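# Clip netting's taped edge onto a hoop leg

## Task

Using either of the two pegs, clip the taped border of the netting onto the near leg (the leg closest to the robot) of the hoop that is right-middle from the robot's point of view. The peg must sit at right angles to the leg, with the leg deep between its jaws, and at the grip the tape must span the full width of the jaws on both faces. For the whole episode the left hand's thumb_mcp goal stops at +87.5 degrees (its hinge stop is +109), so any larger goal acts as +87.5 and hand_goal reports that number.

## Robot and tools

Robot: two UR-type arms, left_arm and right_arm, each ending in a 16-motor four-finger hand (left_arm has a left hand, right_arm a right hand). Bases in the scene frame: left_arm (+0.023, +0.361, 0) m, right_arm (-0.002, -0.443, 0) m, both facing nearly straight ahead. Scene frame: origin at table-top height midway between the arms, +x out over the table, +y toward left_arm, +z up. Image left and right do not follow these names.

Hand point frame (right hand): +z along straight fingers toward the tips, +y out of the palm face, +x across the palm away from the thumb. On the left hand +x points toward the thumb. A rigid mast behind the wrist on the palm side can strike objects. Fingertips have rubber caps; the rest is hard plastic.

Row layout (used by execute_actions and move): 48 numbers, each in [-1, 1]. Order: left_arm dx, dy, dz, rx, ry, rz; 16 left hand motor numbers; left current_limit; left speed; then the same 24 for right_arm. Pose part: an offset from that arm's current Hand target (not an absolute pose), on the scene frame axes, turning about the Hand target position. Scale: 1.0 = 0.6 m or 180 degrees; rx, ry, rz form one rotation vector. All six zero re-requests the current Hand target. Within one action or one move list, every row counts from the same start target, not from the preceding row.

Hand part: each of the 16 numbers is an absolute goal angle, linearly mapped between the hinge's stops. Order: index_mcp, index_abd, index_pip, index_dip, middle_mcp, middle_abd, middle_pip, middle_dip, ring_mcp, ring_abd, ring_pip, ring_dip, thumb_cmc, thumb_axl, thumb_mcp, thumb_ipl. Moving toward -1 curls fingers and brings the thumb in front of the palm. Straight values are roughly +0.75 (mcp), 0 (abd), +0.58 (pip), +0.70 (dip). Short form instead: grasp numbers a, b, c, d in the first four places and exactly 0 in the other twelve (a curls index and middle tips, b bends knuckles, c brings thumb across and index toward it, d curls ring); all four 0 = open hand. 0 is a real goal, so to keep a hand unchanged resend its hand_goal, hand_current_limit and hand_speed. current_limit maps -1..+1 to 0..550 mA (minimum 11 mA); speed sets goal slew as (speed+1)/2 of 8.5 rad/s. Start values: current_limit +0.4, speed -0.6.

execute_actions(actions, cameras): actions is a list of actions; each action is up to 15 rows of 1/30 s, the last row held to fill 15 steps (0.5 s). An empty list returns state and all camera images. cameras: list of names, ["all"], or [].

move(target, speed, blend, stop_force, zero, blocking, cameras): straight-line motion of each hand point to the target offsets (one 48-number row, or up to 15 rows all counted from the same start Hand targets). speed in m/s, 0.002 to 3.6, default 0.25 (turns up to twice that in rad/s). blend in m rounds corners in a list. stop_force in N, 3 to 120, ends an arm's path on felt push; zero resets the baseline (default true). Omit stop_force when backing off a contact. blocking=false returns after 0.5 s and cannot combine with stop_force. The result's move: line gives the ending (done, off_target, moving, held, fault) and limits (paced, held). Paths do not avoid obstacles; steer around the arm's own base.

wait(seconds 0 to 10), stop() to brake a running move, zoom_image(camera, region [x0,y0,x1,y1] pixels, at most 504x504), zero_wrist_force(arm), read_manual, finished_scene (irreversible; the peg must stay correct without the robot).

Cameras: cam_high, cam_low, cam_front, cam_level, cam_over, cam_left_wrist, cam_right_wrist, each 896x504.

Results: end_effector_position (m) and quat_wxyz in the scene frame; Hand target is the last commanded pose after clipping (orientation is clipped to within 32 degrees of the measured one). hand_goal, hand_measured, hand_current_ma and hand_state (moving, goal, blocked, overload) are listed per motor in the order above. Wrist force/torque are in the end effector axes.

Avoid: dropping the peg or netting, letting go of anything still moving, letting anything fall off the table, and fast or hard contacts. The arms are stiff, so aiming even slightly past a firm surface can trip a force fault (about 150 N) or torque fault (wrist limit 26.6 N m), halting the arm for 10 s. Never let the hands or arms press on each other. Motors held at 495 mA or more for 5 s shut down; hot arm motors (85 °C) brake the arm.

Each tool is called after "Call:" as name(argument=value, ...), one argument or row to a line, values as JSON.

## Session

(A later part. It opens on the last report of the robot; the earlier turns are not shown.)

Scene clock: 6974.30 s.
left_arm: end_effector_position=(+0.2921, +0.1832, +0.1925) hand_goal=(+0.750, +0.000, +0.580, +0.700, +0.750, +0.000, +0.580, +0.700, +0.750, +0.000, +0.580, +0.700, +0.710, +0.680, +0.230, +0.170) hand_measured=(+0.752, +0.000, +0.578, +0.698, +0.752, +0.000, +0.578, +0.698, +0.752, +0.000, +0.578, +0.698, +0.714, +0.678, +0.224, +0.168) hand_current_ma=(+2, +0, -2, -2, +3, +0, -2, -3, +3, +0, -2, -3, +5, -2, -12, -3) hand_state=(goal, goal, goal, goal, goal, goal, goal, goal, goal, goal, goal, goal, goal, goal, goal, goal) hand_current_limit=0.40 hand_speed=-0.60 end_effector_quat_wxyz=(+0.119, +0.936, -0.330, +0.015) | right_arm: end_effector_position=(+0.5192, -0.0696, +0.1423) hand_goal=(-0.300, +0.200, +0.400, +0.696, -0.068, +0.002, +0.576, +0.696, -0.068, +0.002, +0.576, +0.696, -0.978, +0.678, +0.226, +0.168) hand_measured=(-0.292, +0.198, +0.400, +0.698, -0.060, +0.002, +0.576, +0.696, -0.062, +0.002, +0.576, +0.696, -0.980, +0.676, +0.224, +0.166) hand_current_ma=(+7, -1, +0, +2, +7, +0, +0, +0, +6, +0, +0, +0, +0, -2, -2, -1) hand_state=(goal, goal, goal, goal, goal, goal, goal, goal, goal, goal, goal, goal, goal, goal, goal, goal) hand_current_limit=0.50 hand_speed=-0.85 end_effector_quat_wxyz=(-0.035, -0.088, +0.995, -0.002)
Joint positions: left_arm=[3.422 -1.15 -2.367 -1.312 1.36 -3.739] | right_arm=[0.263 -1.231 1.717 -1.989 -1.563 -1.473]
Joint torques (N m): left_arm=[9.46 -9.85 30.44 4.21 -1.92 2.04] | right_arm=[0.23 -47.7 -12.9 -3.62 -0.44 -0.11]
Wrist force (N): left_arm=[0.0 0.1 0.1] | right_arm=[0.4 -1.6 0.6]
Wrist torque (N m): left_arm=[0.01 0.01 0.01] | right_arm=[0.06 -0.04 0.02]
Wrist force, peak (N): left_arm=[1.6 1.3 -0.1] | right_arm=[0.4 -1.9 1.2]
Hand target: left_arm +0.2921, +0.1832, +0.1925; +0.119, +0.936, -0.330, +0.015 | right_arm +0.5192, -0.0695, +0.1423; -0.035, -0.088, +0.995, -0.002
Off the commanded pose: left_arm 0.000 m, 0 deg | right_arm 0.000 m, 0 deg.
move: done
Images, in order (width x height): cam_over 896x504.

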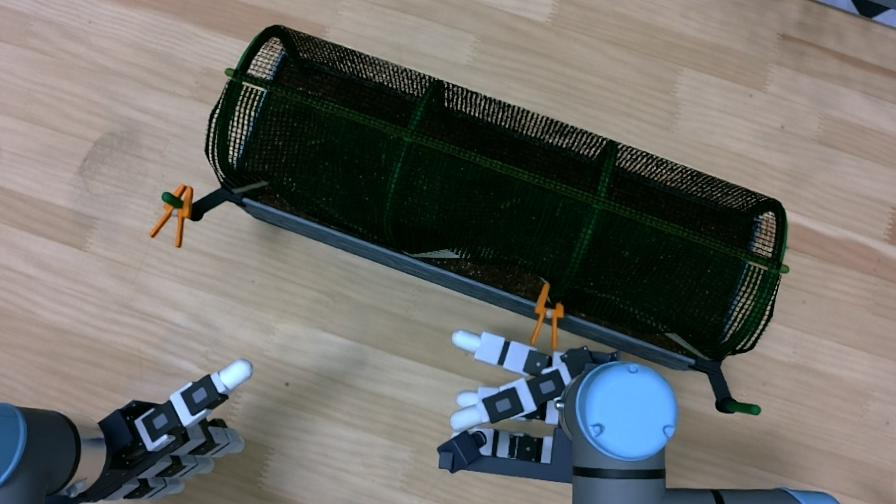

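Call:
move(
  target=[0,0,0,0,0,0,0,0,0,0,0,0,0,0,0,0,0,0,0,0,0,0,0.4,-0.6,0.03,0.0125,0,0,0,0,-0.30,0.200,0.4,0.696,-0.068,0.002,0.576,0.696,-0.068,0.002,0.576,0.696,-0.978,0.678,0.226,0.168,0.5,-0.85],
  speed=0.02,
  stop_force=6,
)

Call:
execute_actions(
  actions=[
    [[0,0,0,0,0,0,0,0,0,0,0,0,0,0,0,0,0,0,0,0,0,0,0.4,-0.6,0,0,0,0,0,0,-0.80,0.200,0.3,0.696,-0.068,0.002,0.576,0.696,-0.068,0.002,0.576,0.696,-0.978,0.678,0.226,0.168,0.5,-0.88]],
    [[0,0,0,0,0,0,0,0,0,0,0,0,0,0,0,0,0,0,0,0,0,0,0.4,-0.6,0,0,0,0,0,0,-0.80,0.200,0.3,0.696,-0.068,0.002,0.576,0.696,-0.068,0.002,0.576,0.696,-0.978,0.678,0.226,0.168,0.5,-0.88]],
    [[0,0,0,0,0,0,0,0,0,0,0,0,0,0,0,0,0,0,0,0,0,0,0.4,-0.6,0,0,0,0,0,0,-0.81,0.200,-0.2,0.696,-0.068,0.002,0.576,0.696,-0.068,0.002,0.576,0.696,-0.978,0.678,0.226,0.168,0.5,-0.9]],
    [[0,0,0,0,0,0,0,0,0,0,0,0,0,0,0,0,0,0,0,0,0,0,0.4,-0.6,0,0,0,0,0,0,-0.81,0.200,-0.2,0.696,-0.068,0.002,0.576,0.696,-0.068,0.002,0.576,0.696,-0.978,0.678,0.226,0.168,0.5,-0.92]],
  ],
)

Call:
move(
  target=[0,0,0,0,0,0,0,0,0,0,0,0,0,0,0,0,0,0,0,0,0,0,0.4,-0.6,-0.0022,0.0119,0,0,0,0,-0.810,0.200,-0.200,0.696,-0.068,0.002,0.576,0.696,-0.068,0.002,0.576,0.696,-0.978,0.678,0.226,0.168,0.5,-0.92],
  speed=0.006,
  stop_force=4,
  cameras=["cam_over","cam_low","cam_level"],
)

Call:
zoom_image(
  camera="cam_over",
  region=[490, 240, 600, 350],
)

Call:
zoom_image(
  camera="cam_level",
  region=[528, 272, 598, 312],
)

Scene clock: 6999.77 s.
left_arm: end_effector_position=(+0.2921, +0.1832, +0.1925) hand_goal=(+0.750, +0.000, +0.580, +0.700, +0.750, +0.000, +0.580, +0.700, +0.750, +0.000, +0.580, +0.700, +0.710, +0.680, +0.230, +0.170) hand_measured=(+0.752, +0.000, +0.578, +0.698, +0.752, +0.000, +0.578, +0.698, +0.752, +0.000, +0.578, +0.698, +0.714, +0.678, +0.224, +0.168) hand_current_ma=(+2, +0, -2, -2, +3, +0, -2, -3, +3, +0, -2, -3, +5, -2, -12, -3) hand_state=(goal, goal, goal, goal, goal, goal, goal, goal, goal, goal, goal, goal, goal, goal, goal, goal) hand_current_limit=0.40 hand_speed=-0.60 end_effector_quat_wxyz=(+0.119, +0.936, -0.330, +0.015) | right_arm: end_effector_position=(+0.5372, -0.0620, +0.1423) hand_goal=(-0.300, +0.200, +0.400, +0.696, -0.068, +0.002, +0.576, +0.696, -0.068, +0.002, +0.576, +0.696, -0.978, +0.678, +0.226, +0.168) hand_measured=(-0.292, +0.198, +0.400, +0.698, -0.060, +0.002, +0.576, +0.696, -0.062, +0.002, +0.576, +0.696, -0.980, +0.676, +0.224, +0.166) hand_current_ma=(+7, -1, +0, +2, +7, +0, +0, +0, +6, +0, +0, +0, +0, -2, -2, -1) hand_state=(goal, goal, goal, goal, goal, goal, goal, goal, goal, goal, goal, goal, goal, goal, goal, goal) hand_current_limit=0.50 hand_speed=-0.85 end_effector_quat_wxyz=(-0.035, -0.088, +0.995, -0.002)
Joint positions: left_arm=[3.422 -1.15 -2.367 -1.312 1.36 -3.739] | right_arm=[0.267 -1.189 1.658 -1.971 -1.562 -1.469]
Joint torques (N m): left_arm=[9.56 -10.06 30.44 3.89 -1.89 2.06] | right_arm=[0.83 -50.45 -13.91 -4.28 1.41 -0.82]
Wrist force (N): left_arm=[-0.2 0.3 0.4] | right_arm=[0.2 -1.2 0.7]
Wrist torque (N m): left_arm=[0.00 0.04 -0.01] | right_arm=[0.09 -0.03 -0.18]
Wrist force, peak (N): left_arm=[-0.2 0.2 0.6] | right_arm=[0.0 -1.7 1.4]
Hand target: left_arm +0.2921, +0.1832, +0.1925; +0.119, +0.936, -0.330, +0.015 | right_arm +0.5372, -0.0620, +0.1423; -0.035, -0.088, +0.995, -0.002
Off the commanded pose: left_arm 0.000 m, 0 deg | right_arm 0.000 m, 0 deg.
move: done

Scene clock: 7002.63 s.
left_arm: end_effector_position=(+0.2921, +0.1832, +0.1925) hand_goal=(+0.750, +0.000, +0.580, +0.700, +0.750, +0.000, +0.580, +0.700, +0.750, +0.000, +0.580, +0.700, +0.710, +0.680, +0.230, +0.170) hand_measured=(+0.752, +0.000, +0.578, +0.698, +0.752, +0.000, +0.578, +0.698, +0.752, +0.000, +0.578, +0.698, +0.714, +0.678, +0.224, +0.168) hand_current_ma=(+2, +0, -2, -2, +3, +0, -2, -3, +3, +0, -2, -3, +5, -2, -12, -3) hand_state=(goal, goal, goal, goal, goal, goal, goal, goal, goal, goal, goal, goal, goal, goal, goal, goal) hand_current_limit=0.40 hand_speed=-0.60 end_effector_quat_wxyz=(+0.119, +0.936, -0.330, +0.015) | right_arm: end_effector_position=(+0.5372, -0.0620, +0.1423) hand_goal=(-0.810, +0.200, -0.200, +0.696, -0.068, +0.002, +0.576, +0.696, -0.068, +0.002, +0.576, +0.696, -0.978, +0.678, +0.226, +0.168) hand_measured=(-0.784, +0.198, -0.180, +0.698, -0.060, +0.002, +0.576, +0.696, -0.062, +0.002, +0.576, +0.696, -0.980, +0.676, +0.224, +0.166) hand_current_ma=(+42, -1, +26, +2, +7, +0, +0, +0, +6, +0, +0, +0, +0, -2, -2, -1) hand_state=(blocked, goal, goal, goal, goal, goal, goal, goal, goal, goal, goal, goal, goal, goal, goal, goal) hand_current_limit=0.50 hand_speed=-0.92 end_effector_quat_wxyz=(-0.035, -0.088, +0.995, -0.002)
Joint positions: left_arm=[3.422 -1.15 -2.367 -1.312 1.36 -3.739] | right_arm=[0.267 -1.189 1.658 -1.971 -1.562 -1.469]
Joint torques (N m): left_arm=[9.59 -9.68 30.14 3.59 -2.03 2.04] | right_arm=[-9.34 -50.54 -14.02 -4.19 0.33 -1.56]
Wrist force (N): left_arm=[-0.4 0.4 0.4] | right_arm=[-0.1 0.5 0.7]
Wrist torque (N m): left_arm=[0.02 0.06 -0.02] | right_arm=[0.17 0.00 -0.27]
Wrist force, peak (N): left_arm=[-0.2 0.2 0.7] | right_arm=[-0.1 -1.7 0.9]
Hand target: left_arm +0.2921, +0.1832, +0.1925; +0.119, +0.936, -0.330, +0.015 | right_arm +0.5372, -0.0620, +0.1423; -0.035, -0.088, +0.995, -0.002
Off the commanded pose: left_arm 0.000 m, 0 deg | right_arm 0.000 m, 0 deg.
Step readings (end_effector_position of left_arm | right_arm):
0: (+0.2921, +0.1832, +0.1925) | (+0.5372, -0.0620, +0.1423)
1: (+0.2921, +0.1832, +0.1925) | (+0.5372, -0.0620, +0.1423)
2: (+0.2921, +0.1832, +0.1925) | (+0.5372, -0.0620, +0.1423)
4: (+0.2921, +0.1832, +0.1925) | (+0.5372, -0.0620, +0.1423)
8: (+0.2921, +0.1832, +0.1925) | (+0.5372, -0.0620, +0.1423)
15: (+0.2921, +0.1832, +0.1925) | (+0.5372, -0.0620, +0.1423)
16: (+0.2921, +0.1832, +0.1925) | (+0.5372, -0.0620, +0.1423)
17: (+0.2921, +0.1832, +0.1925) | (+0.5372, -0.0620, +0.1423)
19: (+0.2921, +0.1832, +0.1925) | (+0.5372, -0.0620, +0.1423)
23: (+0.2921, +0.1832, +0.1925) | (+0.5372, -0.0620, +0.1423)
30: (+0.2921, +0.1832, +0.1925) | (+0.5372, -0.0620, +0.1423)
31: (+0.2921, +0.1832, +0.1925) | (+0.5372, -0.0620, +0.1423)
32: (+0.2921, +0.1832, +0.1925) | (+0.5372, -0.0620, +0.1423)
34: (+0.2921, +0.1832, +0.1925) | (+0.5372, -0.0620, +0.1423)
38: (+0.2921, +0.1832, +0.1925) | (+0.5372, -0.0620, +0.1423)
45: (+0.2921, +0.1832, +0.1925) | (+0.5372, -0.0620, +0.1423)
46: (+0.2921, +0.1832, +0.1925) | (+0.5372, -0.0620, +0.1423)
47: (+0.2921, +0.1832, +0.1925) | (+0.5372, -0.0620, +0.1423)
49: (+0.2921, +0.1832, +0.1925) | (+0.5372, -0.0620, +0.1423)
53: (+0.2921, +0.1832, +0.1925) | (+0.5372, -0.0620, +0.1423)
60: (+0.2921, +0.1832, +0.1925) | (+0.5372, -0.0620, +0.1423)

Scene clock: 7004.47 s.
left_arm: end_effector_position=(+0.2921, +0.1832, +0.1925) hand_goal=(+0.750, +0.000, +0.580, +0.700, +0.750, +0.000, +0.580, +0.700, +0.750, +0.000, +0.580, +0.700, +0.710, +0.680, +0.230, +0.170) hand_measured=(+0.752, +0.000, +0.578, +0.698, +0.752, +0.000, +0.578, +0.698, +0.752, +0.000, +0.578, +0.698, +0.714, +0.678, +0.224, +0.168) hand_current_ma=(+2, +0, -2, -2, +3, +0, -2, -3, +3, +0, -2, -3, +5, -2, -12, -3) hand_state=(goal, goal, goal, goal, goal, goal, goal, goal, goal, goal, goal, goal, goal, goal, goal, goal) hand_current_limit=0.40 hand_speed=-0.60 end_effector_quat_wxyz=(+0.119, +0.936, -0.330, +0.015) | right_arm: end_effector_position=(+0.5359, -0.0548, +0.1423) hand_goal=(-0.810, +0.200, -0.200, +0.696, -0.068, +0.002, +0.576, +0.696, -0.068, +0.002, +0.576, +0.696, -0.978, +0.678, +0.226, +0.168) hand_measured=(-0.790, +0.198, -0.194, +0.698, -0.060, +0.002, +0.576, +0.696, -0.062, +0.002, +0.576, +0.696, -0.980, +0.676, +0.224, +0.166) hand_current_ma=(+29, -1, +4, +2, +7, +0, +0, +0, +6, +0, +0, +0, +0, -2, -2, -1) hand_state=(goal, goal, goal, goal, goal, goal, goal, goal, goal, goal, goal, goal, goal, goal, goal, goal) hand_current_limit=0.50 hand_speed=-0.92 end_effector_quat_wxyz=(-0.035, -0.088, +0.995, -0.002)
Joint positions: left_arm=[3.422 -1.15 -2.367 -1.312 1.36 -3.739] | right_arm=[0.279 -1.184 1.65 -1.969 -1.562 -1.457]
Joint torques (N m): left_arm=[9.99 -8.88 30.55 3.34 -1.97 2.12] | right_arm=[-7.51 -38.71 -23.02 -1.35 1.7 -1.19]
Wrist force (N): left_arm=[-0.2 0.2 0.4] | right_arm=[-0.1 -1.6 0.8]
Wrist torque (N m): left_arm=[-0.01 0.04 0.00] | right_arm=[0.05 0.01 -0.21]
Wrist force, peak (N): left_arm=[-0.3 0.3 0.5] | right_arm=[0.3 -1.8 1.0]
Hand target: left_arm +0.2921, +0.1832, +0.1925; +0.119, +0.936, -0.330, +0.015 | right_arm +0.5359, -0.0549, +0.1423; -0.035, -0.088, +0.995, -0.002
Off the commanded pose: left_arm 0.000 m, 0 deg | right_arm 0.000 m, 0 deg.
move: done
Images, in order (width x height): cam_low 896x504, cam_level 896x504, cam_over 896x504.

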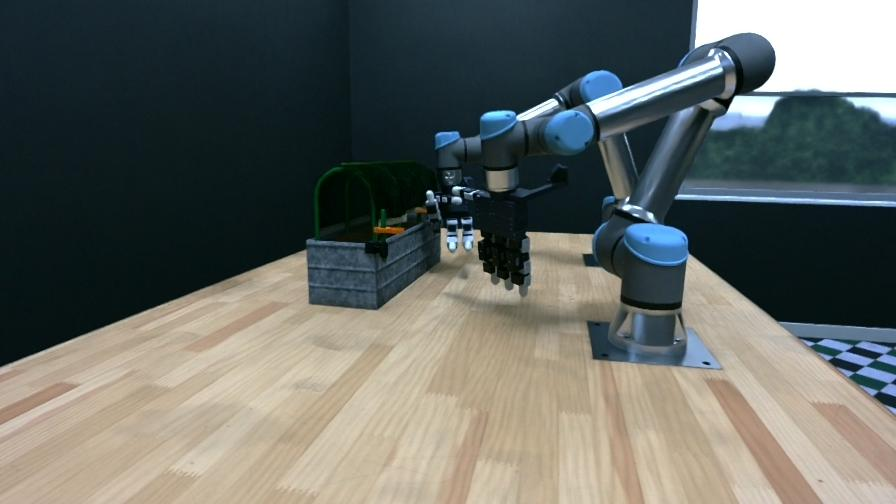

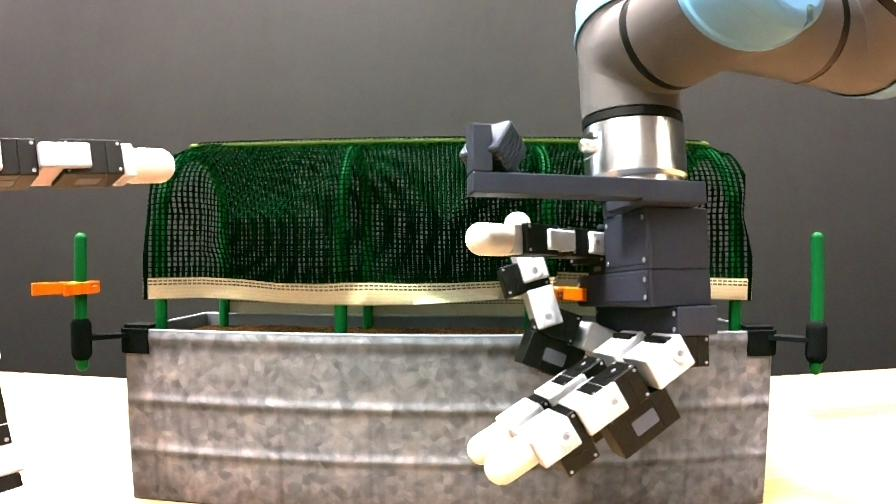

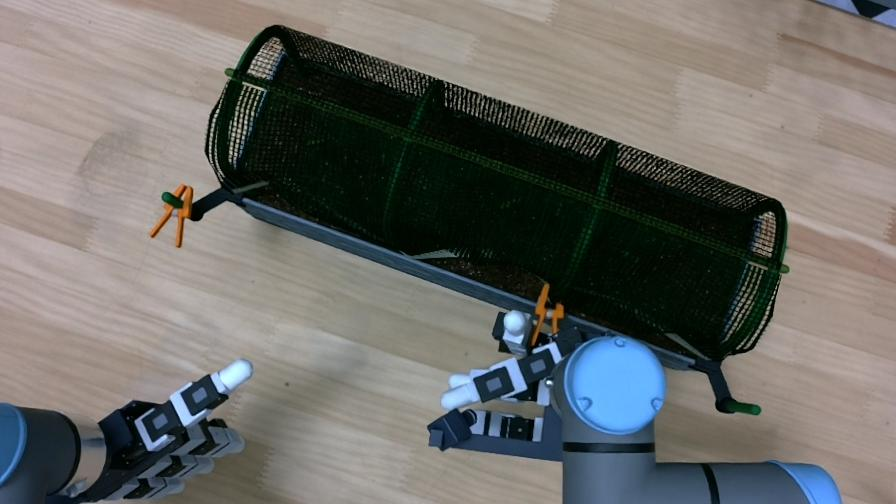

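Scaled by 4.582.

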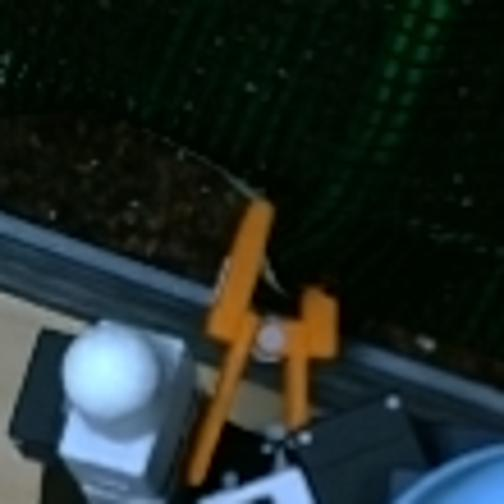

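Scaled by 7.200.

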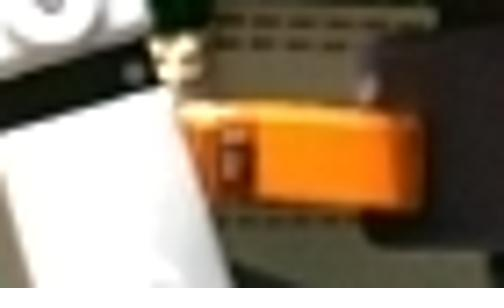

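Call:
execute_actions(
  actions=[
    [[0,0,0,0,0,0,0,0,0,0,0,0,0,0,0,0,0,0,0,0,0,0,0.4,-0.6,0,0,0,0,0,0,-0.83,0.200,-0.38,0.696,-0.068,0.002,0.576,0.696,-0.068,0.002,0.576,0.696,-0.978,0.678,0.226,0.168,0.6,-0.93]],
    [[0,0,0,0,0,0,0,0,0,0,0,0,0,0,0,0,0,0,0,0,0,0,0.4,-0.6,0,0,0,0,0,0,-0.83,0.200,-0.38,0.696,-0.068,0.002,0.576,0.696,-0.068,0.002,0.576,0.696,-0.978,0.678,0.226,0.168,0.6,-0.93]],
    [[0,0,0,0,0,0,0,0,0,0,0,0,0,0,0,0,0,0,0,0,0,0,0.4,-0.6,0,0,0,0,0,0,-0.90,0.200,-0.55,0.696,-0.068,0.002,0.576,0.696,-0.068,0.002,0.576,0.696,-0.978,0.678,0.226,0.168,0.78,-0.93]],
    [[0,0,0,0,0,0,0,0,0,0,0,0,0,0,0,0,0,0,0,0,0,0,0.4,-0.6,0,0,0,0,0,0,-1.0,0.200,-0.90,0.696,-0.068,0.002,0.576,0.696,-0.068,0.002,0.576,0.696,-0.978,0.678,0.226,0.168,0.79,-0.93]],
    [[0,0,0,0,0,0,0,0,0,0,0,0,0,0,0,0,0,0,0,0,0,0,0.4,-0.6,0,0,0,0,0,0,-1.0,0.200,-0.90,0.696,-0.068,0.002,0.576,0.696,-0.068,0.002,0.576,0.696,-0.978,0.678,0.226,0.168,0.79,-0.93]],
    [[0,0,0,0,0,0,0,0,0,0,0,0,0,0,0,0,0,0,0,0,0,0,0.4,-0.6,0,0,0,0,0,0,-1.0,0.200,-0.90,0.696,-0.068,0.002,0.576,0.696,-0.068,0.002,0.576,0.696,-0.978,0.678,0.226,0.168,0.79,-0.93]],
  ],
)

Call:
move(
  target=[0,0,0,0,0,0,0,0,0,0,0,0,0,0,0,0,0,0,0,0,0,0,0.4,-0.6,0.0062,0.0011,0.0055,0.0045,-0.0246,0,-1.0,0.200,-0.9,0.696,-0.068,0.002,0.576,0.696,-0.068,0.002,0.576,0.696,-0.978,0.678,0.226,0.168,0.79,-0.93],
  speed=0.015,
  cameras=["cam_over","cam_low","cam_level"],
)

Call:
zoom_image(
  camera="cam_over",
  region=[490, 240, 600, 350],
)

Call:
zoom_image(
  camera="cam_level",
  region=[528, 272, 598, 312],
)

Call:
zoom_image(
  camera="cam_low",
  region=[403, 200, 443, 223],
)

Scene clock: 7030.20 s.
left_arm: end_effector_position=(+0.2921, +0.1832, +0.1925) hand_goal=(+0.750, +0.000, +0.580, +0.700, +0.750, +0.000, +0.580, +0.700, +0.750, +0.000, +0.580, +0.700, +0.710, +0.680, +0.230, +0.170) hand_measured=(+0.752, +0.000, +0.578, +0.698, +0.752, +0.000, +0.578, +0.698, +0.752, +0.000, +0.578, +0.698, +0.714, +0.678, +0.224, +0.168) hand_current_ma=(+2, +0, -2, -2, +3, +0, -2, -3, +3, +0, -2, -3, +5, -2, -12, -3) hand_state=(goal, goal, goal, goal, goal, goal, goal, goal, goal, goal, goal, goal, goal, goal, goal, goal) hand_current_limit=0.40 hand_speed=-0.60 end_effector_quat_wxyz=(+0.119, +0.936, -0.330, +0.015) | right_arm: end_effector_position=(+0.5359, -0.0549, +0.1423) hand_goal=(-1.000, +0.200, -0.900, +0.696, -0.068, +0.002, +0.576, +0.696, -0.068, +0.002, +0.576, +0.696, -0.978, +0.678, +0.226, +0.168) hand_measured=(-0.794, +0.180, -0.420, +0.698, -0.060, +0.002, +0.576, +0.696, -0.062, +0.002, +0.576, +0.696, -0.982, +0.676, +0.224, +0.166) hand_current_ma=(+492, -24, +492, +2, +7, +0, +0, +0, +6, +0, +0, +0, -2, -2, -2, -1) hand_state=(blocked, blocked, blocked, goal, goal, goal, goal, goal, goal, goal, goal, goal, goal, goal, goal, goal) hand_current_limit=0.79 hand_speed=-0.93 end_effector_quat_wxyz=(-0.035, -0.088, +0.995, -0.002)
Joint positions: left_arm=[3.422 -1.15 -2.367 -1.312 1.36 -3.739] | right_arm=[0.279 -1.184 1.65 -1.969 -1.562 -1.457]
Joint torques (N m): left_arm=[10.35 -8.98 30.26 2.88 -1.88 2.09] | right_arm=[-9.71 -48.24 -18.17 -3.25 -1.2 -1.48]
Wrist force (N): left_arm=[-0.2 0.2 0.3] | right_arm=[1.3 1.7 0.1]
Wrist torque (N m): left_arm=[-0.01 0.03 0.00] | right_arm=[0.28 -0.16 -0.30]
Wrist force, peak (N): left_arm=[-0.2 0.4 0.6] | right_arm=[0.1 -2.2 0.9]
Hand target: left_arm +0.2921, +0.1832, +0.1925; +0.119, +0.936, -0.330, +0.015 | right_arm +0.5359, -0.0549, +0.1423; -0.035, -0.088, +0.995, -0.002
Off the commanded pose: left_arm 0.000 m, 0 deg | right_arm 0.000 m, 0 deg.
Step readings (end_effector_position of left_arm | right_arm):
0: (+0.2921, +0.1832, +0.1925) | (+0.5359, -0.0549, +0.1423)
1: (+0.2921, +0.1832, +0.1925) | (+0.5359, -0.0549, +0.1423)
2: (+0.2921, +0.1832, +0.1925) | (+0.5359, -0.0549, +0.1423)
4: (+0.2921, +0.1832, +0.1925) | (+0.5359, -0.0549, +0.1423)
8: (+0.2921, +0.1832, +0.1925) | (+0.5359, -0.0549, +0.1423)
15: (+0.2921, +0.1832, +0.1925) | (+0.5359, -0.0549, +0.1423)
16: (+0.2921, +0.1832, +0.1925) | (+0.5359, -0.0549, +0.1423)
17: (+0.2921, +0.1832, +0.1925) | (+0.5359, -0.0549, +0.1423)
19: (+0.2921, +0.1832, +0.1925) | (+0.5359, -0.0549, +0.1423)
23: (+0.2921, +0.1832, +0.1925) | (+0.5359, -0.0549, +0.1423)
30: (+0.2921, +0.1832, +0.1925) | (+0.5359, -0.0549, +0.1423)
31: (+0.2921, +0.1832, +0.1925) | (+0.5359, -0.0549, +0.1423)
32: (+0.2921, +0.1832, +0.1925) | (+0.5359, -0.0549, +0.1423)
34: (+0.2921, +0.1832, +0.1925) | (+0.5359, -0.0549, +0.1423)
38: (+0.2921, +0.1832, +0.1925) | (+0.5359, -0.0549, +0.1423)
45: (+0.2921, +0.1832, +0.1925) | (+0.5359, -0.0549, +0.1423)
46: (+0.2921, +0.1832, +0.1925) | (+0.5359, -0.0549, +0.1423)
47: (+0.2921, +0.1832, +0.1925) | (+0.5359, -0.0549, +0.1423)
49: (+0.2921, +0.1832, +0.1925) | (+0.5359, -0.0549, +0.1423)
53: (+0.2921, +0.1832, +0.1925) | (+0.5359, -0.0549, +0.1423)
60: (+0.2921, +0.1832, +0.1925) | (+0.5359, -0.0549, +0.1423)
61: (+0.2921, +0.1832, +0.1925) | (+0.5359, -0.0549, +0.1423)
62: (+0.2921, +0.1832, +0.1925) | (+0.5359, -0.0549, +0.1423)
64: (+0.2921, +0.1832, +0.1925) | (+0.5359, -0.0549, +0.1423)
68: (+0.2921, +0.1832, +0.1925) | (+0.5359, -0.0549, +0.1423)
75: (+0.2921, +0.1832, +0.1925) | (+0.5359, -0.0549, +0.1423)
76: (+0.2921, +0.1832, +0.1925) | (+0.5359, -0.0549, +0.1423)
77: (+0.2921, +0.1832, +0.1925) | (+0.5359, -0.0549, +0.1423)
79: (+0.2921, +0.1832, +0.1925) | (+0.5359, -0.0549, +0.1423)
83: (+0.2921, +0.1832, +0.1925) | (+0.5359, -0.0549, +0.1423)
90: (+0.2921, +0.1832, +0.1925) | (+0.5359, -0.0549, +0.1423)

Scene clock: 7033.07 s.
left_arm: end_effector_position=(+0.2921, +0.1832, +0.1925) hand_goal=(+0.750, +0.000, +0.580, +0.700, +0.750, +0.000, +0.580, +0.700, +0.750, +0.000, +0.580, +0.700, +0.710, +0.680, +0.230, +0.170) hand_measured=(+0.752, +0.000, +0.578, +0.698, +0.752, +0.000, +0.578, +0.698, +0.752, +0.000, +0.578, +0.698, +0.714, +0.678, +0.224, +0.168) hand_current_ma=(+2, +0, -2, -2, +3, +0, -2, -3, +3, +0, -2, -3, +5, -2, -12, -3) hand_state=(goal, goal, goal, goal, goal, goal, goal, goal, goal, goal, goal, goal, goal, goal, goal, goal) hand_current_limit=0.40 hand_speed=-0.60 end_effector_quat_wxyz=(+0.119, +0.936, -0.330, +0.015) | right_arm: end_effector_position=(+0.5396, -0.0542, +0.1456) hand_goal=(-1.000, +0.200, -0.900, +0.696, -0.068, +0.002, +0.576, +0.696, -0.068, +0.002, +0.576, +0.696, -0.978, +0.678, +0.226, +0.168) hand_measured=(-0.794, +0.180, -0.438, +0.698, -0.060, +0.002, +0.576, +0.696, -0.062, +0.002, +0.576, +0.696, -0.988, +0.676, +0.224, +0.166) hand_current_ma=(+492, -24, +492, +2, +7, +0, +0, +0, +6, +0, +0, +0, -10, -2, -2, -1) hand_state=(blocked, blocked, blocked, goal, goal, goal, goal, goal, goal, goal, goal, goal, goal, goal, goal, goal) hand_current_limit=0.79 hand_speed=-0.93 end_effector_quat_wxyz=(+0.005, -0.088, +0.996, +0.001)
Joint positions: left_arm=[3.422 -1.15 -2.367 -1.312 1.36 -3.739] | right_arm=[0.281 -1.207 1.701 -2.074 -1.57 -1.454]
Joint torques (N m): left_arm=[9.8 -9.26 30.3 2.78 -1.92 2.12] | right_arm=[7.29 -44.34 -26.04 -0.89 -1.24 1.92]
Wrist force (N): left_arm=[0.0 0.1 0.5] | right_arm=[0.2 2.3 1.7]
Wrist torque (N m): left_arm=[-0.03 0.01 0.01] | right_arm=[0.26 0.05 -0.43]
Wrist force, peak (N): left_arm=[-0.4 0.4 0.6] | right_arm=[0.4 2.5 2.1]
Hand target: left_arm +0.2921, +0.1832, +0.1925; +0.119, +0.936, -0.330, +0.015 | right_arm +0.5396, -0.0542, +0.1456; +0.005, -0.088, +0.996, +0.001
Off the commanded pose: left_arm 0.000 m, 0 deg | right_arm 0.000 m, 0 deg.
move: done
Images, in order (width x height): cam_low 896x504, cam_level 896x504, cam_over 896x504.

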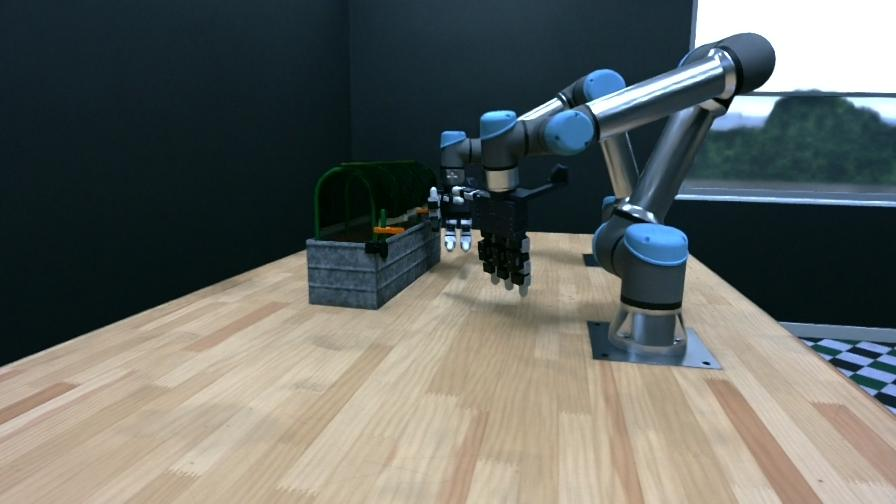

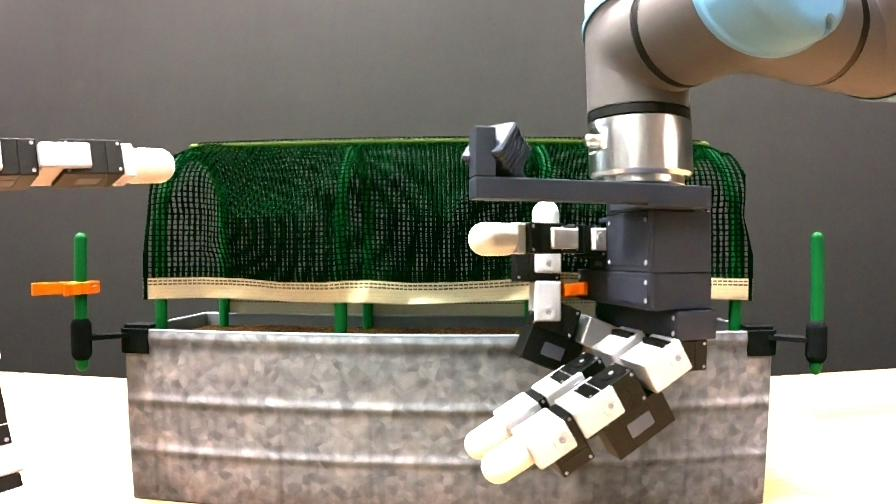

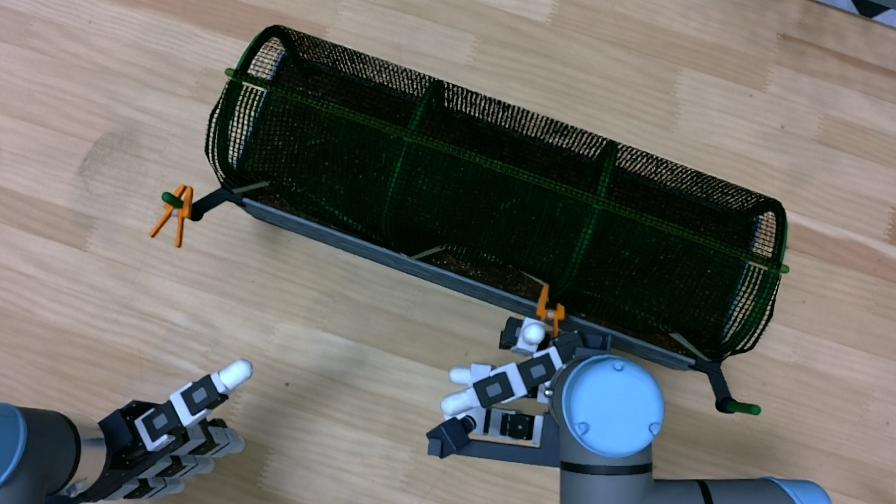

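Scaled by 4.582.

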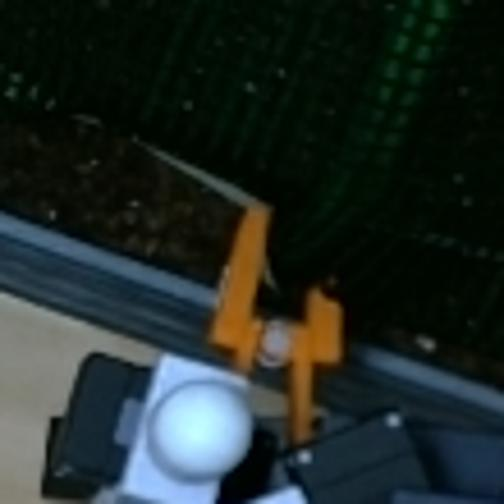

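Scaled by 7.200.

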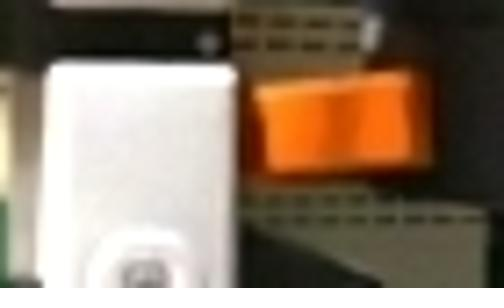

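Scaled by 12.600.

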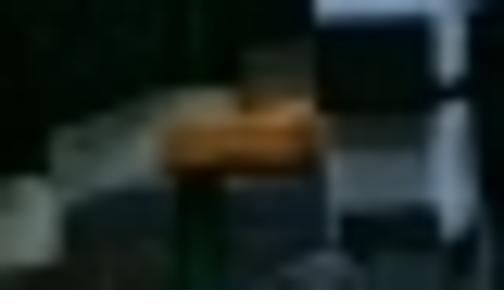

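Call:
move(
  target=[0,0,0,0,0,0,0,0,0,0,0,0,0,0,0,0,0,0,0,0,0,0,0.4,-0.6,-0.0115,-0.0021,0,0,0,0,-1.0,0.200,-0.9,0.696,-0.068,0.002,0.576,0.696,-0.068,0.002,0.576,0.696,-0.978,0.678,0.226,0.168,0.79,-0.93],
  speed=0.01,
  cameras=["cam_over","cam_low","cam_level"],
)

Call:
zoom_image(
  camera="cam_over",
  region=[490, 240, 600, 350],
)

Call:
zoom_image(
  camera="cam_level",
  region=[528, 272, 598, 312],
)

Call:
zoom_image(
  camera="cam_low",
  region=[403, 200, 443, 223],
)

Scene clock: 7468.60 s.
left_arm: end_effector_position=(+0.2921, +0.1832, +0.1925) hand_goal=(+0.750, +0.000, +0.580, +0.700, +0.750, +0.000, +0.580, +0.700, +0.750, +0.000, +0.580, +0.700, +0.710, +0.680, +0.230, +0.170) hand_measured=(+0.752, +0.000, +0.578, +0.698, +0.752, +0.000, +0.578, +0.698, +0.752, +0.000, +0.578, +0.698, +0.714, +0.678, +0.224, +0.168) hand_current_ma=(+2, +0, -2, -2, +3, +0, -2, -3, +3, +0, -2, -3, +5, -2, -12, -3) hand_state=(goal, goal, goal, goal, goal, goal, goal, goal, goal, goal, goal, goal, goal, goal, goal, goal) hand_current_limit=0.40 hand_speed=-0.60 end_effector_quat_wxyz=(+0.119, +0.936, -0.330, +0.015) | right_arm: end_effector_position=(+0.5326, -0.0555, +0.1456) hand_goal=(-1.000, +0.200, -0.900, +0.696, -0.068, +0.002, +0.576, +0.696, -0.068, +0.002, +0.576, +0.696, -0.978, +0.678, +0.226, +0.168) hand_measured=(-0.794, +0.180, -0.438, +0.698, -0.060, +0.002, +0.576, +0.696, -0.062, +0.002, +0.576, +0.696, -0.988, +0.676, +0.224, +0.166) hand_current_ma=(+492, -24, +492, +2, +7, +0, +0, +0, +6, +0, +0, +0, -11, -2, -2, -1) hand_state=(blocked, blocked, blocked, goal, goal, goal, goal, goal, goal, goal, goal, goal, goal, goal, goal, goal) hand_current_limit=0.79 hand_speed=-0.93 end_effector_quat_wxyz=(+0.005, -0.088, +0.996, +0.001)
Joint positions: left_arm=[3.422 -1.15 -2.367 -1.312 1.36 -3.739] | right_arm=[0.283 -1.222 1.721 -2.08 -1.57 -1.453]
Joint torques (N m): left_arm=[9.91 -9.2 29.71 2.39 -1.87 2.08] | right_arm=[6.87 -35.49 -25.91 -3.47 0.75 1.77]
Wrist force (N): left_arm=[0.0 0.2 0.4] | right_arm=[-0.3 2.1 1.2]
Wrist torque (N m): left_arm=[-0.01 0.01 0.02] | right_arm=[0.24 0.00 -0.48]
Wrist force, peak (N): left_arm=[-0.1 0.3 0.6] | right_arm=[-0.7 3.3 1.1]
Hand target: left_arm +0.2921, +0.1832, +0.1925; +0.119, +0.936, -0.330, +0.015 | right_arm +0.5327, -0.0555, +0.1456; +0.005, -0.088, +0.996, +0.001
Off the commanded pose: left_arm 0.000 m, 0 deg | right_arm 0.000 m, 0 deg.
move: done
Images, in order (width x height): cam_low 896x504, cam_level 896x504, cam_over 896x504.

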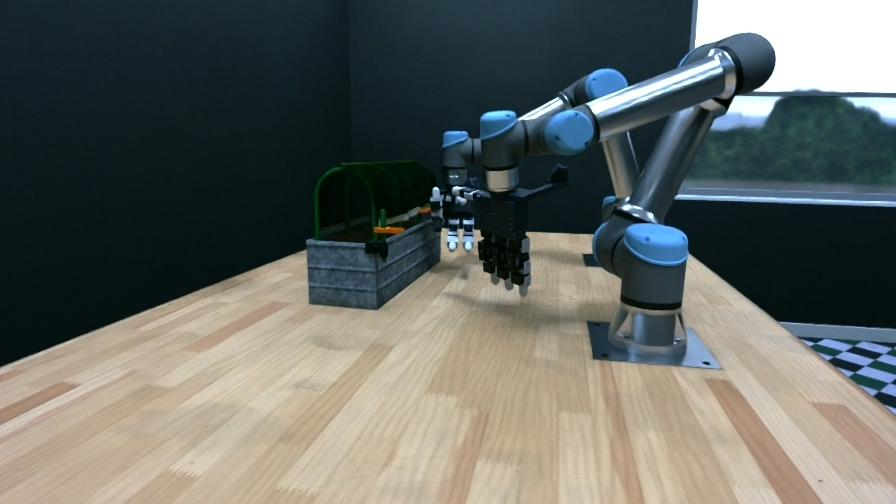

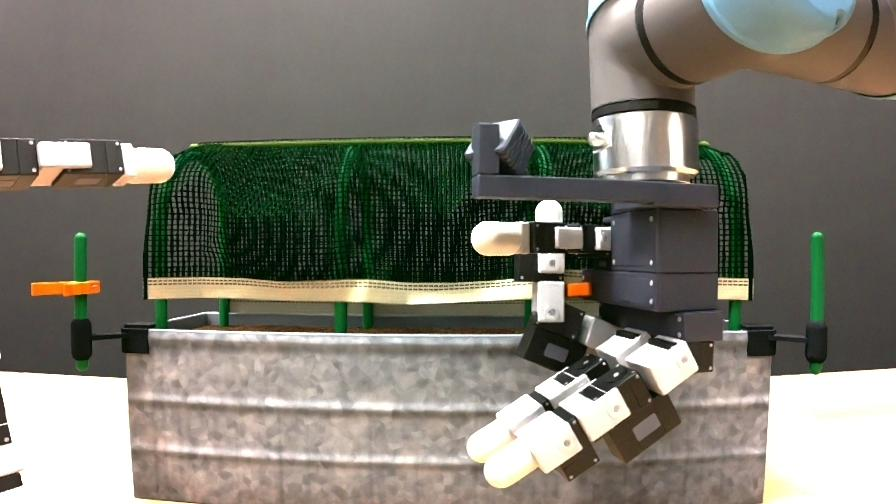

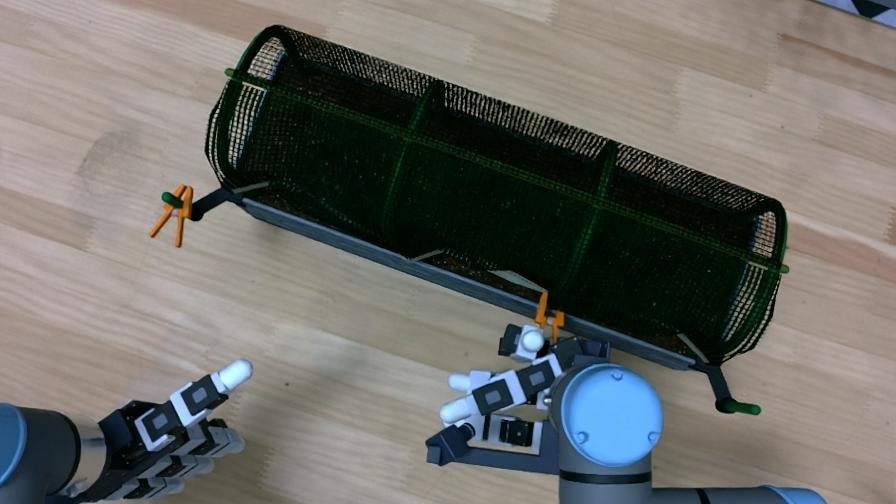

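Scaled by 4.582.

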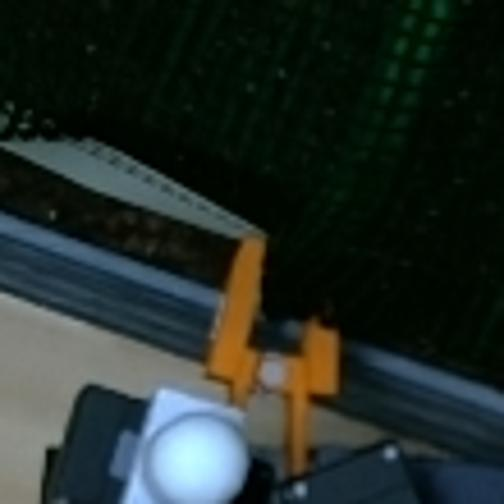

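Scaled by 7.200.

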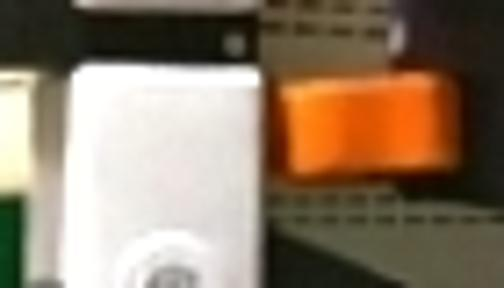

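Scaled by 12.600.

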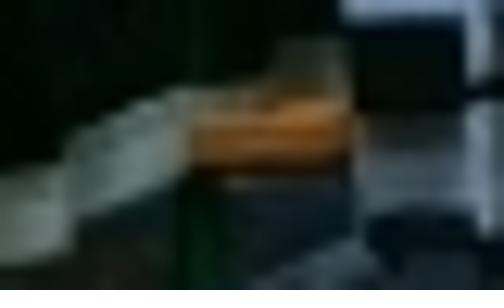

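Call:
move(
  target=[0,0,0,0,0,0,0,0,0,0,0,0,0,0,0,0,0,0,0,0,0,0,0.4,-0.6,0.0115,0.0021,0,0,0,0,-1.0,0.200,-0.9,0.696,-0.068,0.002,0.576,0.696,-0.068,0.002,0.576,0.696,-0.978,0.678,0.226,0.168,0.79,-0.93],
  speed=0.01,
  stop_force=15,
  cameras=["cam_over","cam_low","cam_level"],
)

Call:
zoom_image(
  camera="cam_over",
  region=[490, 240, 600, 350],
)

Call:
zoom_image(
  camera="cam_low",
  region=[403, 200, 443, 223],
)

Scene clock: 7519.77 s.
left_arm: end_effector_position=(+0.2921, +0.1832, +0.1925) hand_goal=(+0.750, +0.000, +0.580, +0.700, +0.750, +0.000, +0.580, +0.700, +0.750, +0.000, +0.580, +0.700, +0.710, +0.680, +0.230, +0.170) hand_measured=(+0.752, +0.000, +0.578, +0.698, +0.752, +0.000, +0.578, +0.698, +0.752, +0.000, +0.578, +0.698, +0.714, +0.678, +0.224, +0.168) hand_current_ma=(+2, +0, -2, -2, +3, +0, -2, -3, +3, +0, -2, -3, +5, -2, -12, -3) hand_state=(goal, goal, goal, goal, goal, goal, goal, goal, goal, goal, goal, goal, goal, goal, goal, goal) hand_current_limit=0.40 hand_speed=-0.60 end_effector_quat_wxyz=(+0.119, +0.936, -0.330, +0.015) | right_arm: end_effector_position=(+0.5396, -0.0543, +0.1456) hand_goal=(-1.000, +0.200, -0.900, +0.696, -0.068, +0.002, +0.576, +0.696, -0.068, +0.002, +0.576, +0.696, -0.978, +0.678, +0.226, +0.168) hand_measured=(-0.794, +0.180, -0.438, +0.698, -0.060, +0.002, +0.576, +0.696, -0.062, +0.002, +0.576, +0.696, -0.988, +0.676, +0.224, +0.166) hand_current_ma=(+492, -24, +492, +2, +7, +0, +0, +0, +6, +0, +0, +0, -12, -2, -2, -1) hand_state=(blocked, blocked, blocked, goal, goal, goal, goal, goal, goal, goal, goal, goal, goal, goal, goal, goal) hand_current_limit=0.79 hand_speed=-0.93 end_effector_quat_wxyz=(+0.005, -0.088, +0.996, +0.001)
Joint positions: left_arm=[3.422 -1.15 -2.367 -1.312 1.36 -3.739] | right_arm=[0.281 -1.207 1.701 -2.074 -1.57 -1.454]
Joint torques (N m): left_arm=[10.06 -8.6 30.12 2.02 -1.81 2.12] | right_arm=[-7.6 -49.25 -14.84 -4.5 -0.2 -0.09]
Wrist force (N): left_arm=[0.0 0.3 0.3] | right_arm=[2.4 2.2 0.7]
Wrist torque (N m): left_arm=[0.01 0.00 0.01] | right_arm=[0.30 -0.13 -0.16]
Wrist force, peak (N): left_arm=[-0.3 0.2 0.6] | right_arm=[3.2 2.2 0.9]
Hand target: left_arm +0.2921, +0.1832, +0.1925; +0.119, +0.936, -0.330, +0.015 | right_arm +0.5396, -0.0542, +0.1456; +0.005, -0.088, +0.996, +0.001
Off the commanded pose: left_arm 0.000 m, 0 deg | right_arm 0.000 m, 0 deg.
move: done
Images, in order (width x height): cam_low 896x504, cam_level 896x504, cam_over 896x504.

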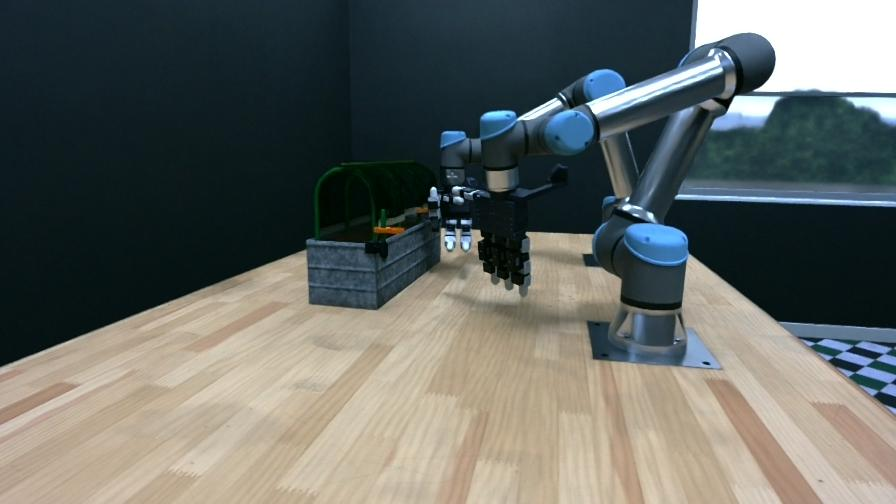

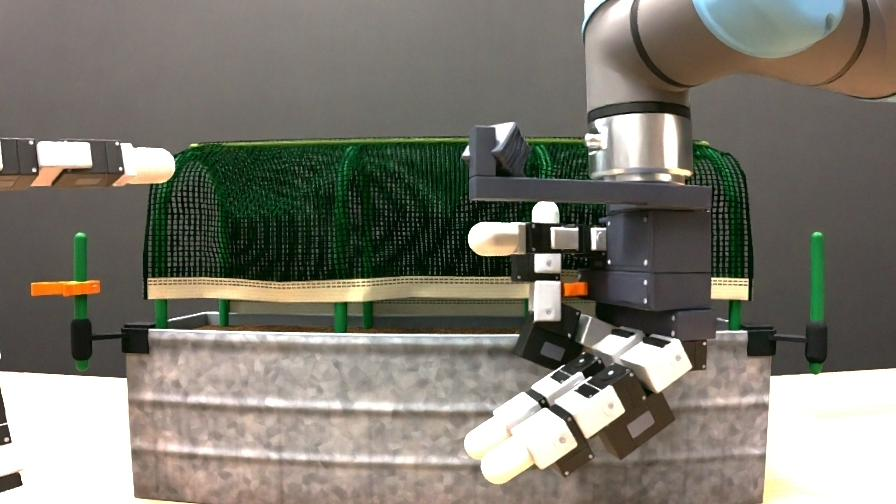

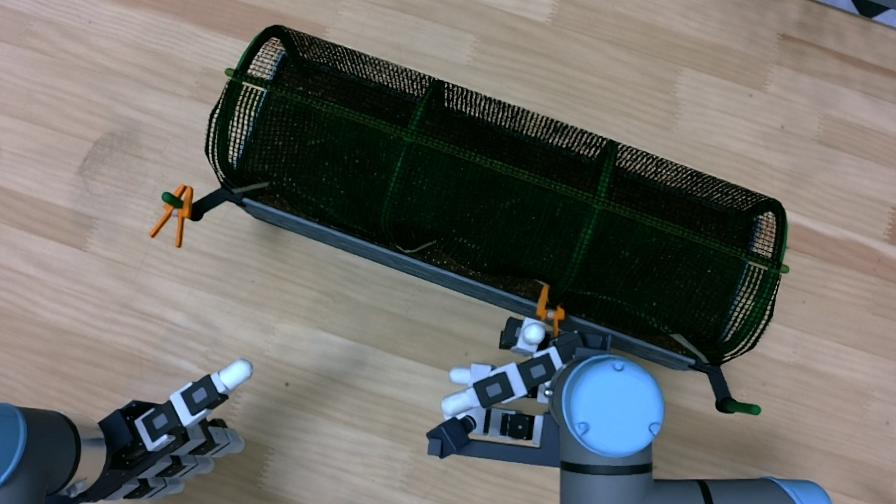

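Scaled by 4.582.

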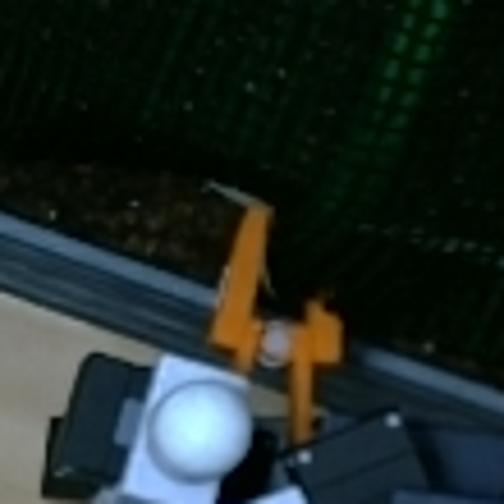

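Scaled by 12.600.

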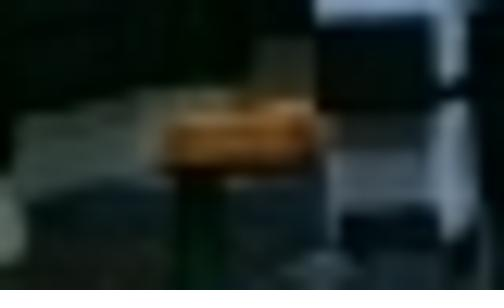

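Call:
move(
  target=[0,0,0,0,0,0,0,0,0,0,0,0,0,0,0,0,0,0,0,0,0,0,0.4,-0.6,0.0118,0.0022,-0.0033,0.0050,-0.0273,0,-1.0,0.200,-0.9,0.696,-0.068,0.002,0.576,0.696,-0.068,0.002,0.576,0.696,-0.978,0.678,0.226,0.168,0.79,-0.93],
  speed=0.01,
  stop_force=15,
  cameras=["cam_over","cam_low","cam_level"],
)

Call:
zoom_image(
  camera="cam_over",
  region=[490, 240, 600, 350],
)

Call:
zoom_image(
  camera="cam_level",
  region=[528, 272, 598, 312],
)

Call:
zoom_image(
  camera="cam_low",
  region=[403, 200, 443, 223],
)

Scene clock: 7552.00 s.
left_arm: end_effector_position=(+0.2921, +0.1832, +0.1925) hand_goal=(+0.750, +0.000, +0.580, +0.700, +0.750, +0.000, +0.580, +0.700, +0.750, +0.000, +0.580, +0.700, +0.710, +0.680, +0.230, +0.170) hand_measured=(+0.752, +0.000, +0.578, +0.698, +0.752, +0.000, +0.578, +0.698, +0.752, +0.000, +0.578, +0.698, +0.714, +0.678, +0.224, +0.168) hand_current_ma=(+2, +0, -2, -2, +3, +0, -2, -3, +3, +0, -2, -3, +5, -2, -12, -3) hand_state=(goal, goal, goal, goal, goal, goal, goal, goal, goal, goal, goal, goal, goal, goal, goal, goal) hand_current_limit=0.40 hand_speed=-0.60 end_effector_quat_wxyz=(+0.119, +0.936, -0.330, +0.015) | right_arm: end_effector_position=(+0.5467, -0.0529, +0.1436) hand_goal=(-1.000, +0.200, -0.900, +0.696, -0.068, +0.002, +0.576, +0.696, -0.068, +0.002, +0.576, +0.696, -0.978, +0.678, +0.226, +0.168) hand_measured=(-0.794, +0.180, -0.440, +0.698, -0.060, +0.002, +0.576, +0.696, -0.062, +0.002, +0.576, +0.696, -0.990, +0.676, +0.224, +0.166) hand_current_ma=(+492, -24, +492, +2, +7, +0, +0, +0, +6, +0, +0, +0, -15, -2, -2, -1) hand_state=(blocked, blocked, blocked, goal, goal, goal, goal, goal, goal, goal, goal, goal, goal, goal, goal, goal) hand_current_limit=0.79 hand_speed=-0.93 end_effector_quat_wxyz=(+0.048, -0.088, +0.995, +0.005)
Joint positions: left_arm=[3.422 -1.15 -2.367 -1.312 1.36 -3.739] | right_arm=[0.284 -1.216 1.753 -2.204 -1.58 -1.452]
Joint torques (N m): left_arm=[9.9 -8.5 29.68 1.4 -1.92 2.03] | right_arm=[6.25 -46.29 -28.68 -1.39 -0.76 2.17]
Wrist force (N): left_arm=[0.0 0.1 0.4] | right_arm=[5.5 2.2 0.1]
Wrist torque (N m): left_arm=[-0.01 0.01 0.01] | right_arm=[0.27 -0.30 -0.21]
Wrist force, peak (N): left_arm=[-0.1 0.5 0.7] | right_arm=[6.3 3.1 0.4]
Hand target: left_arm +0.2921, +0.1832, +0.1925; +0.119, +0.936, -0.330, +0.015 | right_arm +0.5467, -0.0529, +0.1436; +0.048, -0.088, +0.995, +0.005
Off the commanded pose: left_arm 0.000 m, 0 deg | right_arm 0.000 m, 0 deg.
move: done
Images, in order (width x height): cam_low 896x504, cam_level 896x504, cam_over 896x504.

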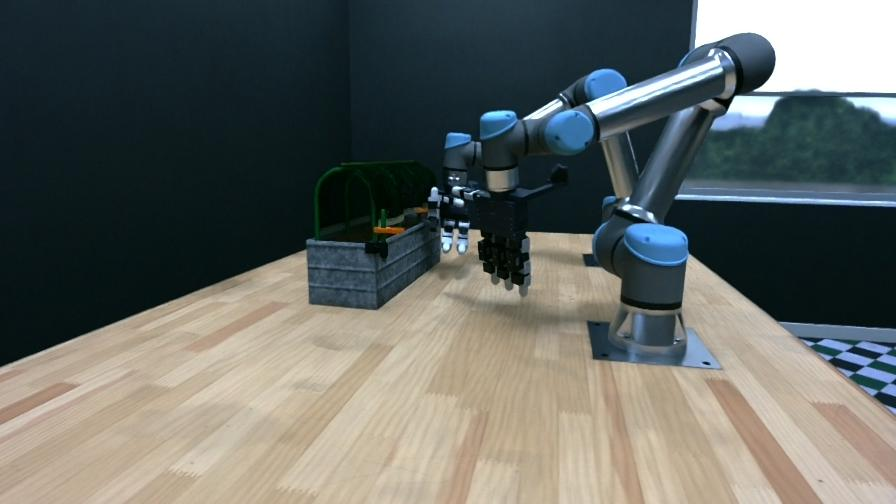

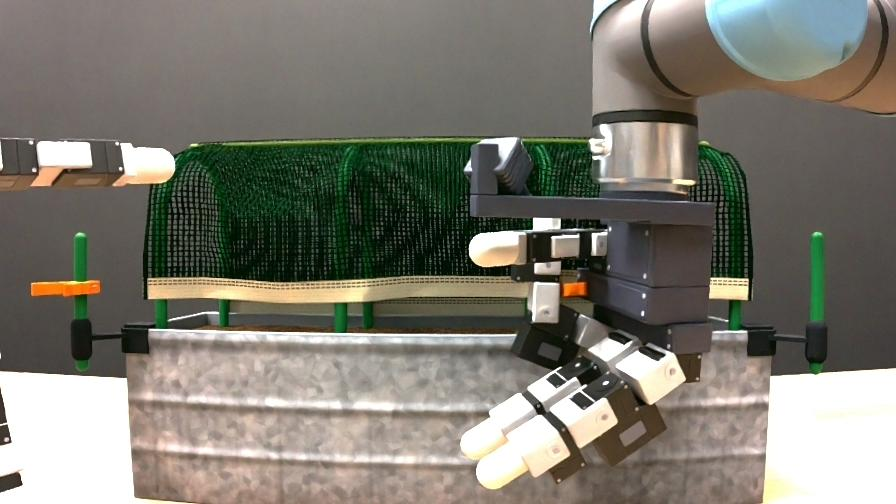

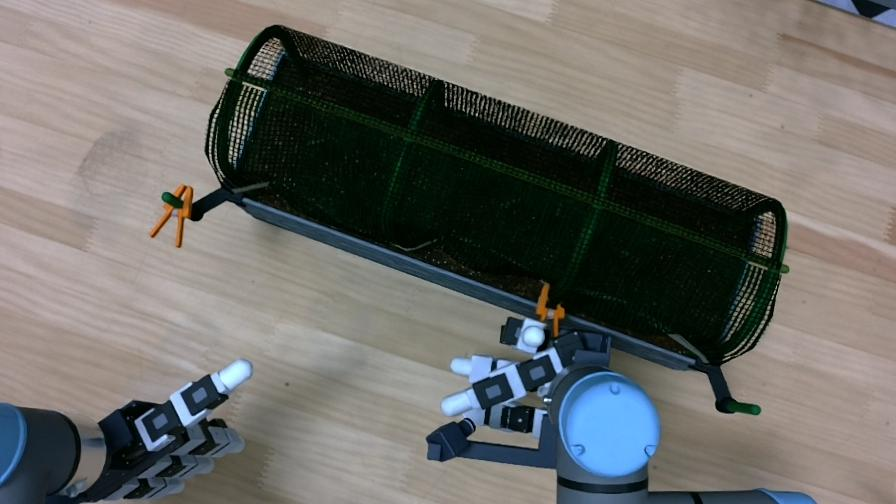

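Scaled by 4.582.

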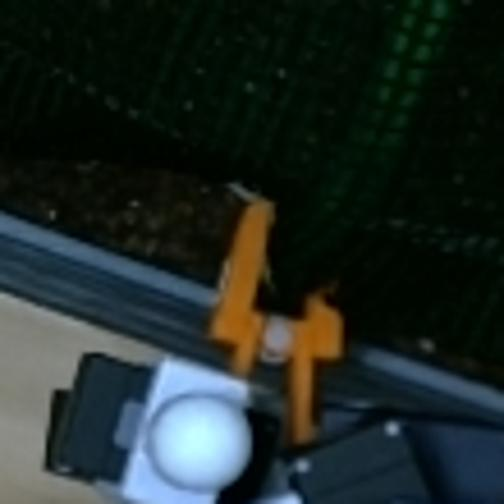

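Scaled by 7.200.

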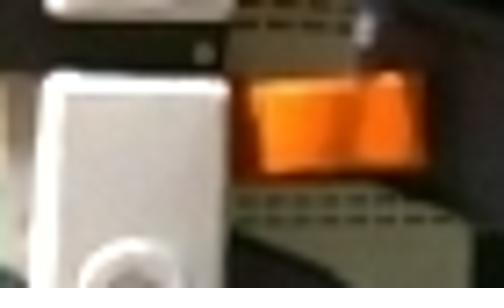

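Scaled by 12.600.

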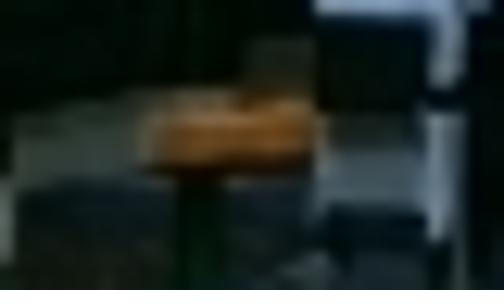

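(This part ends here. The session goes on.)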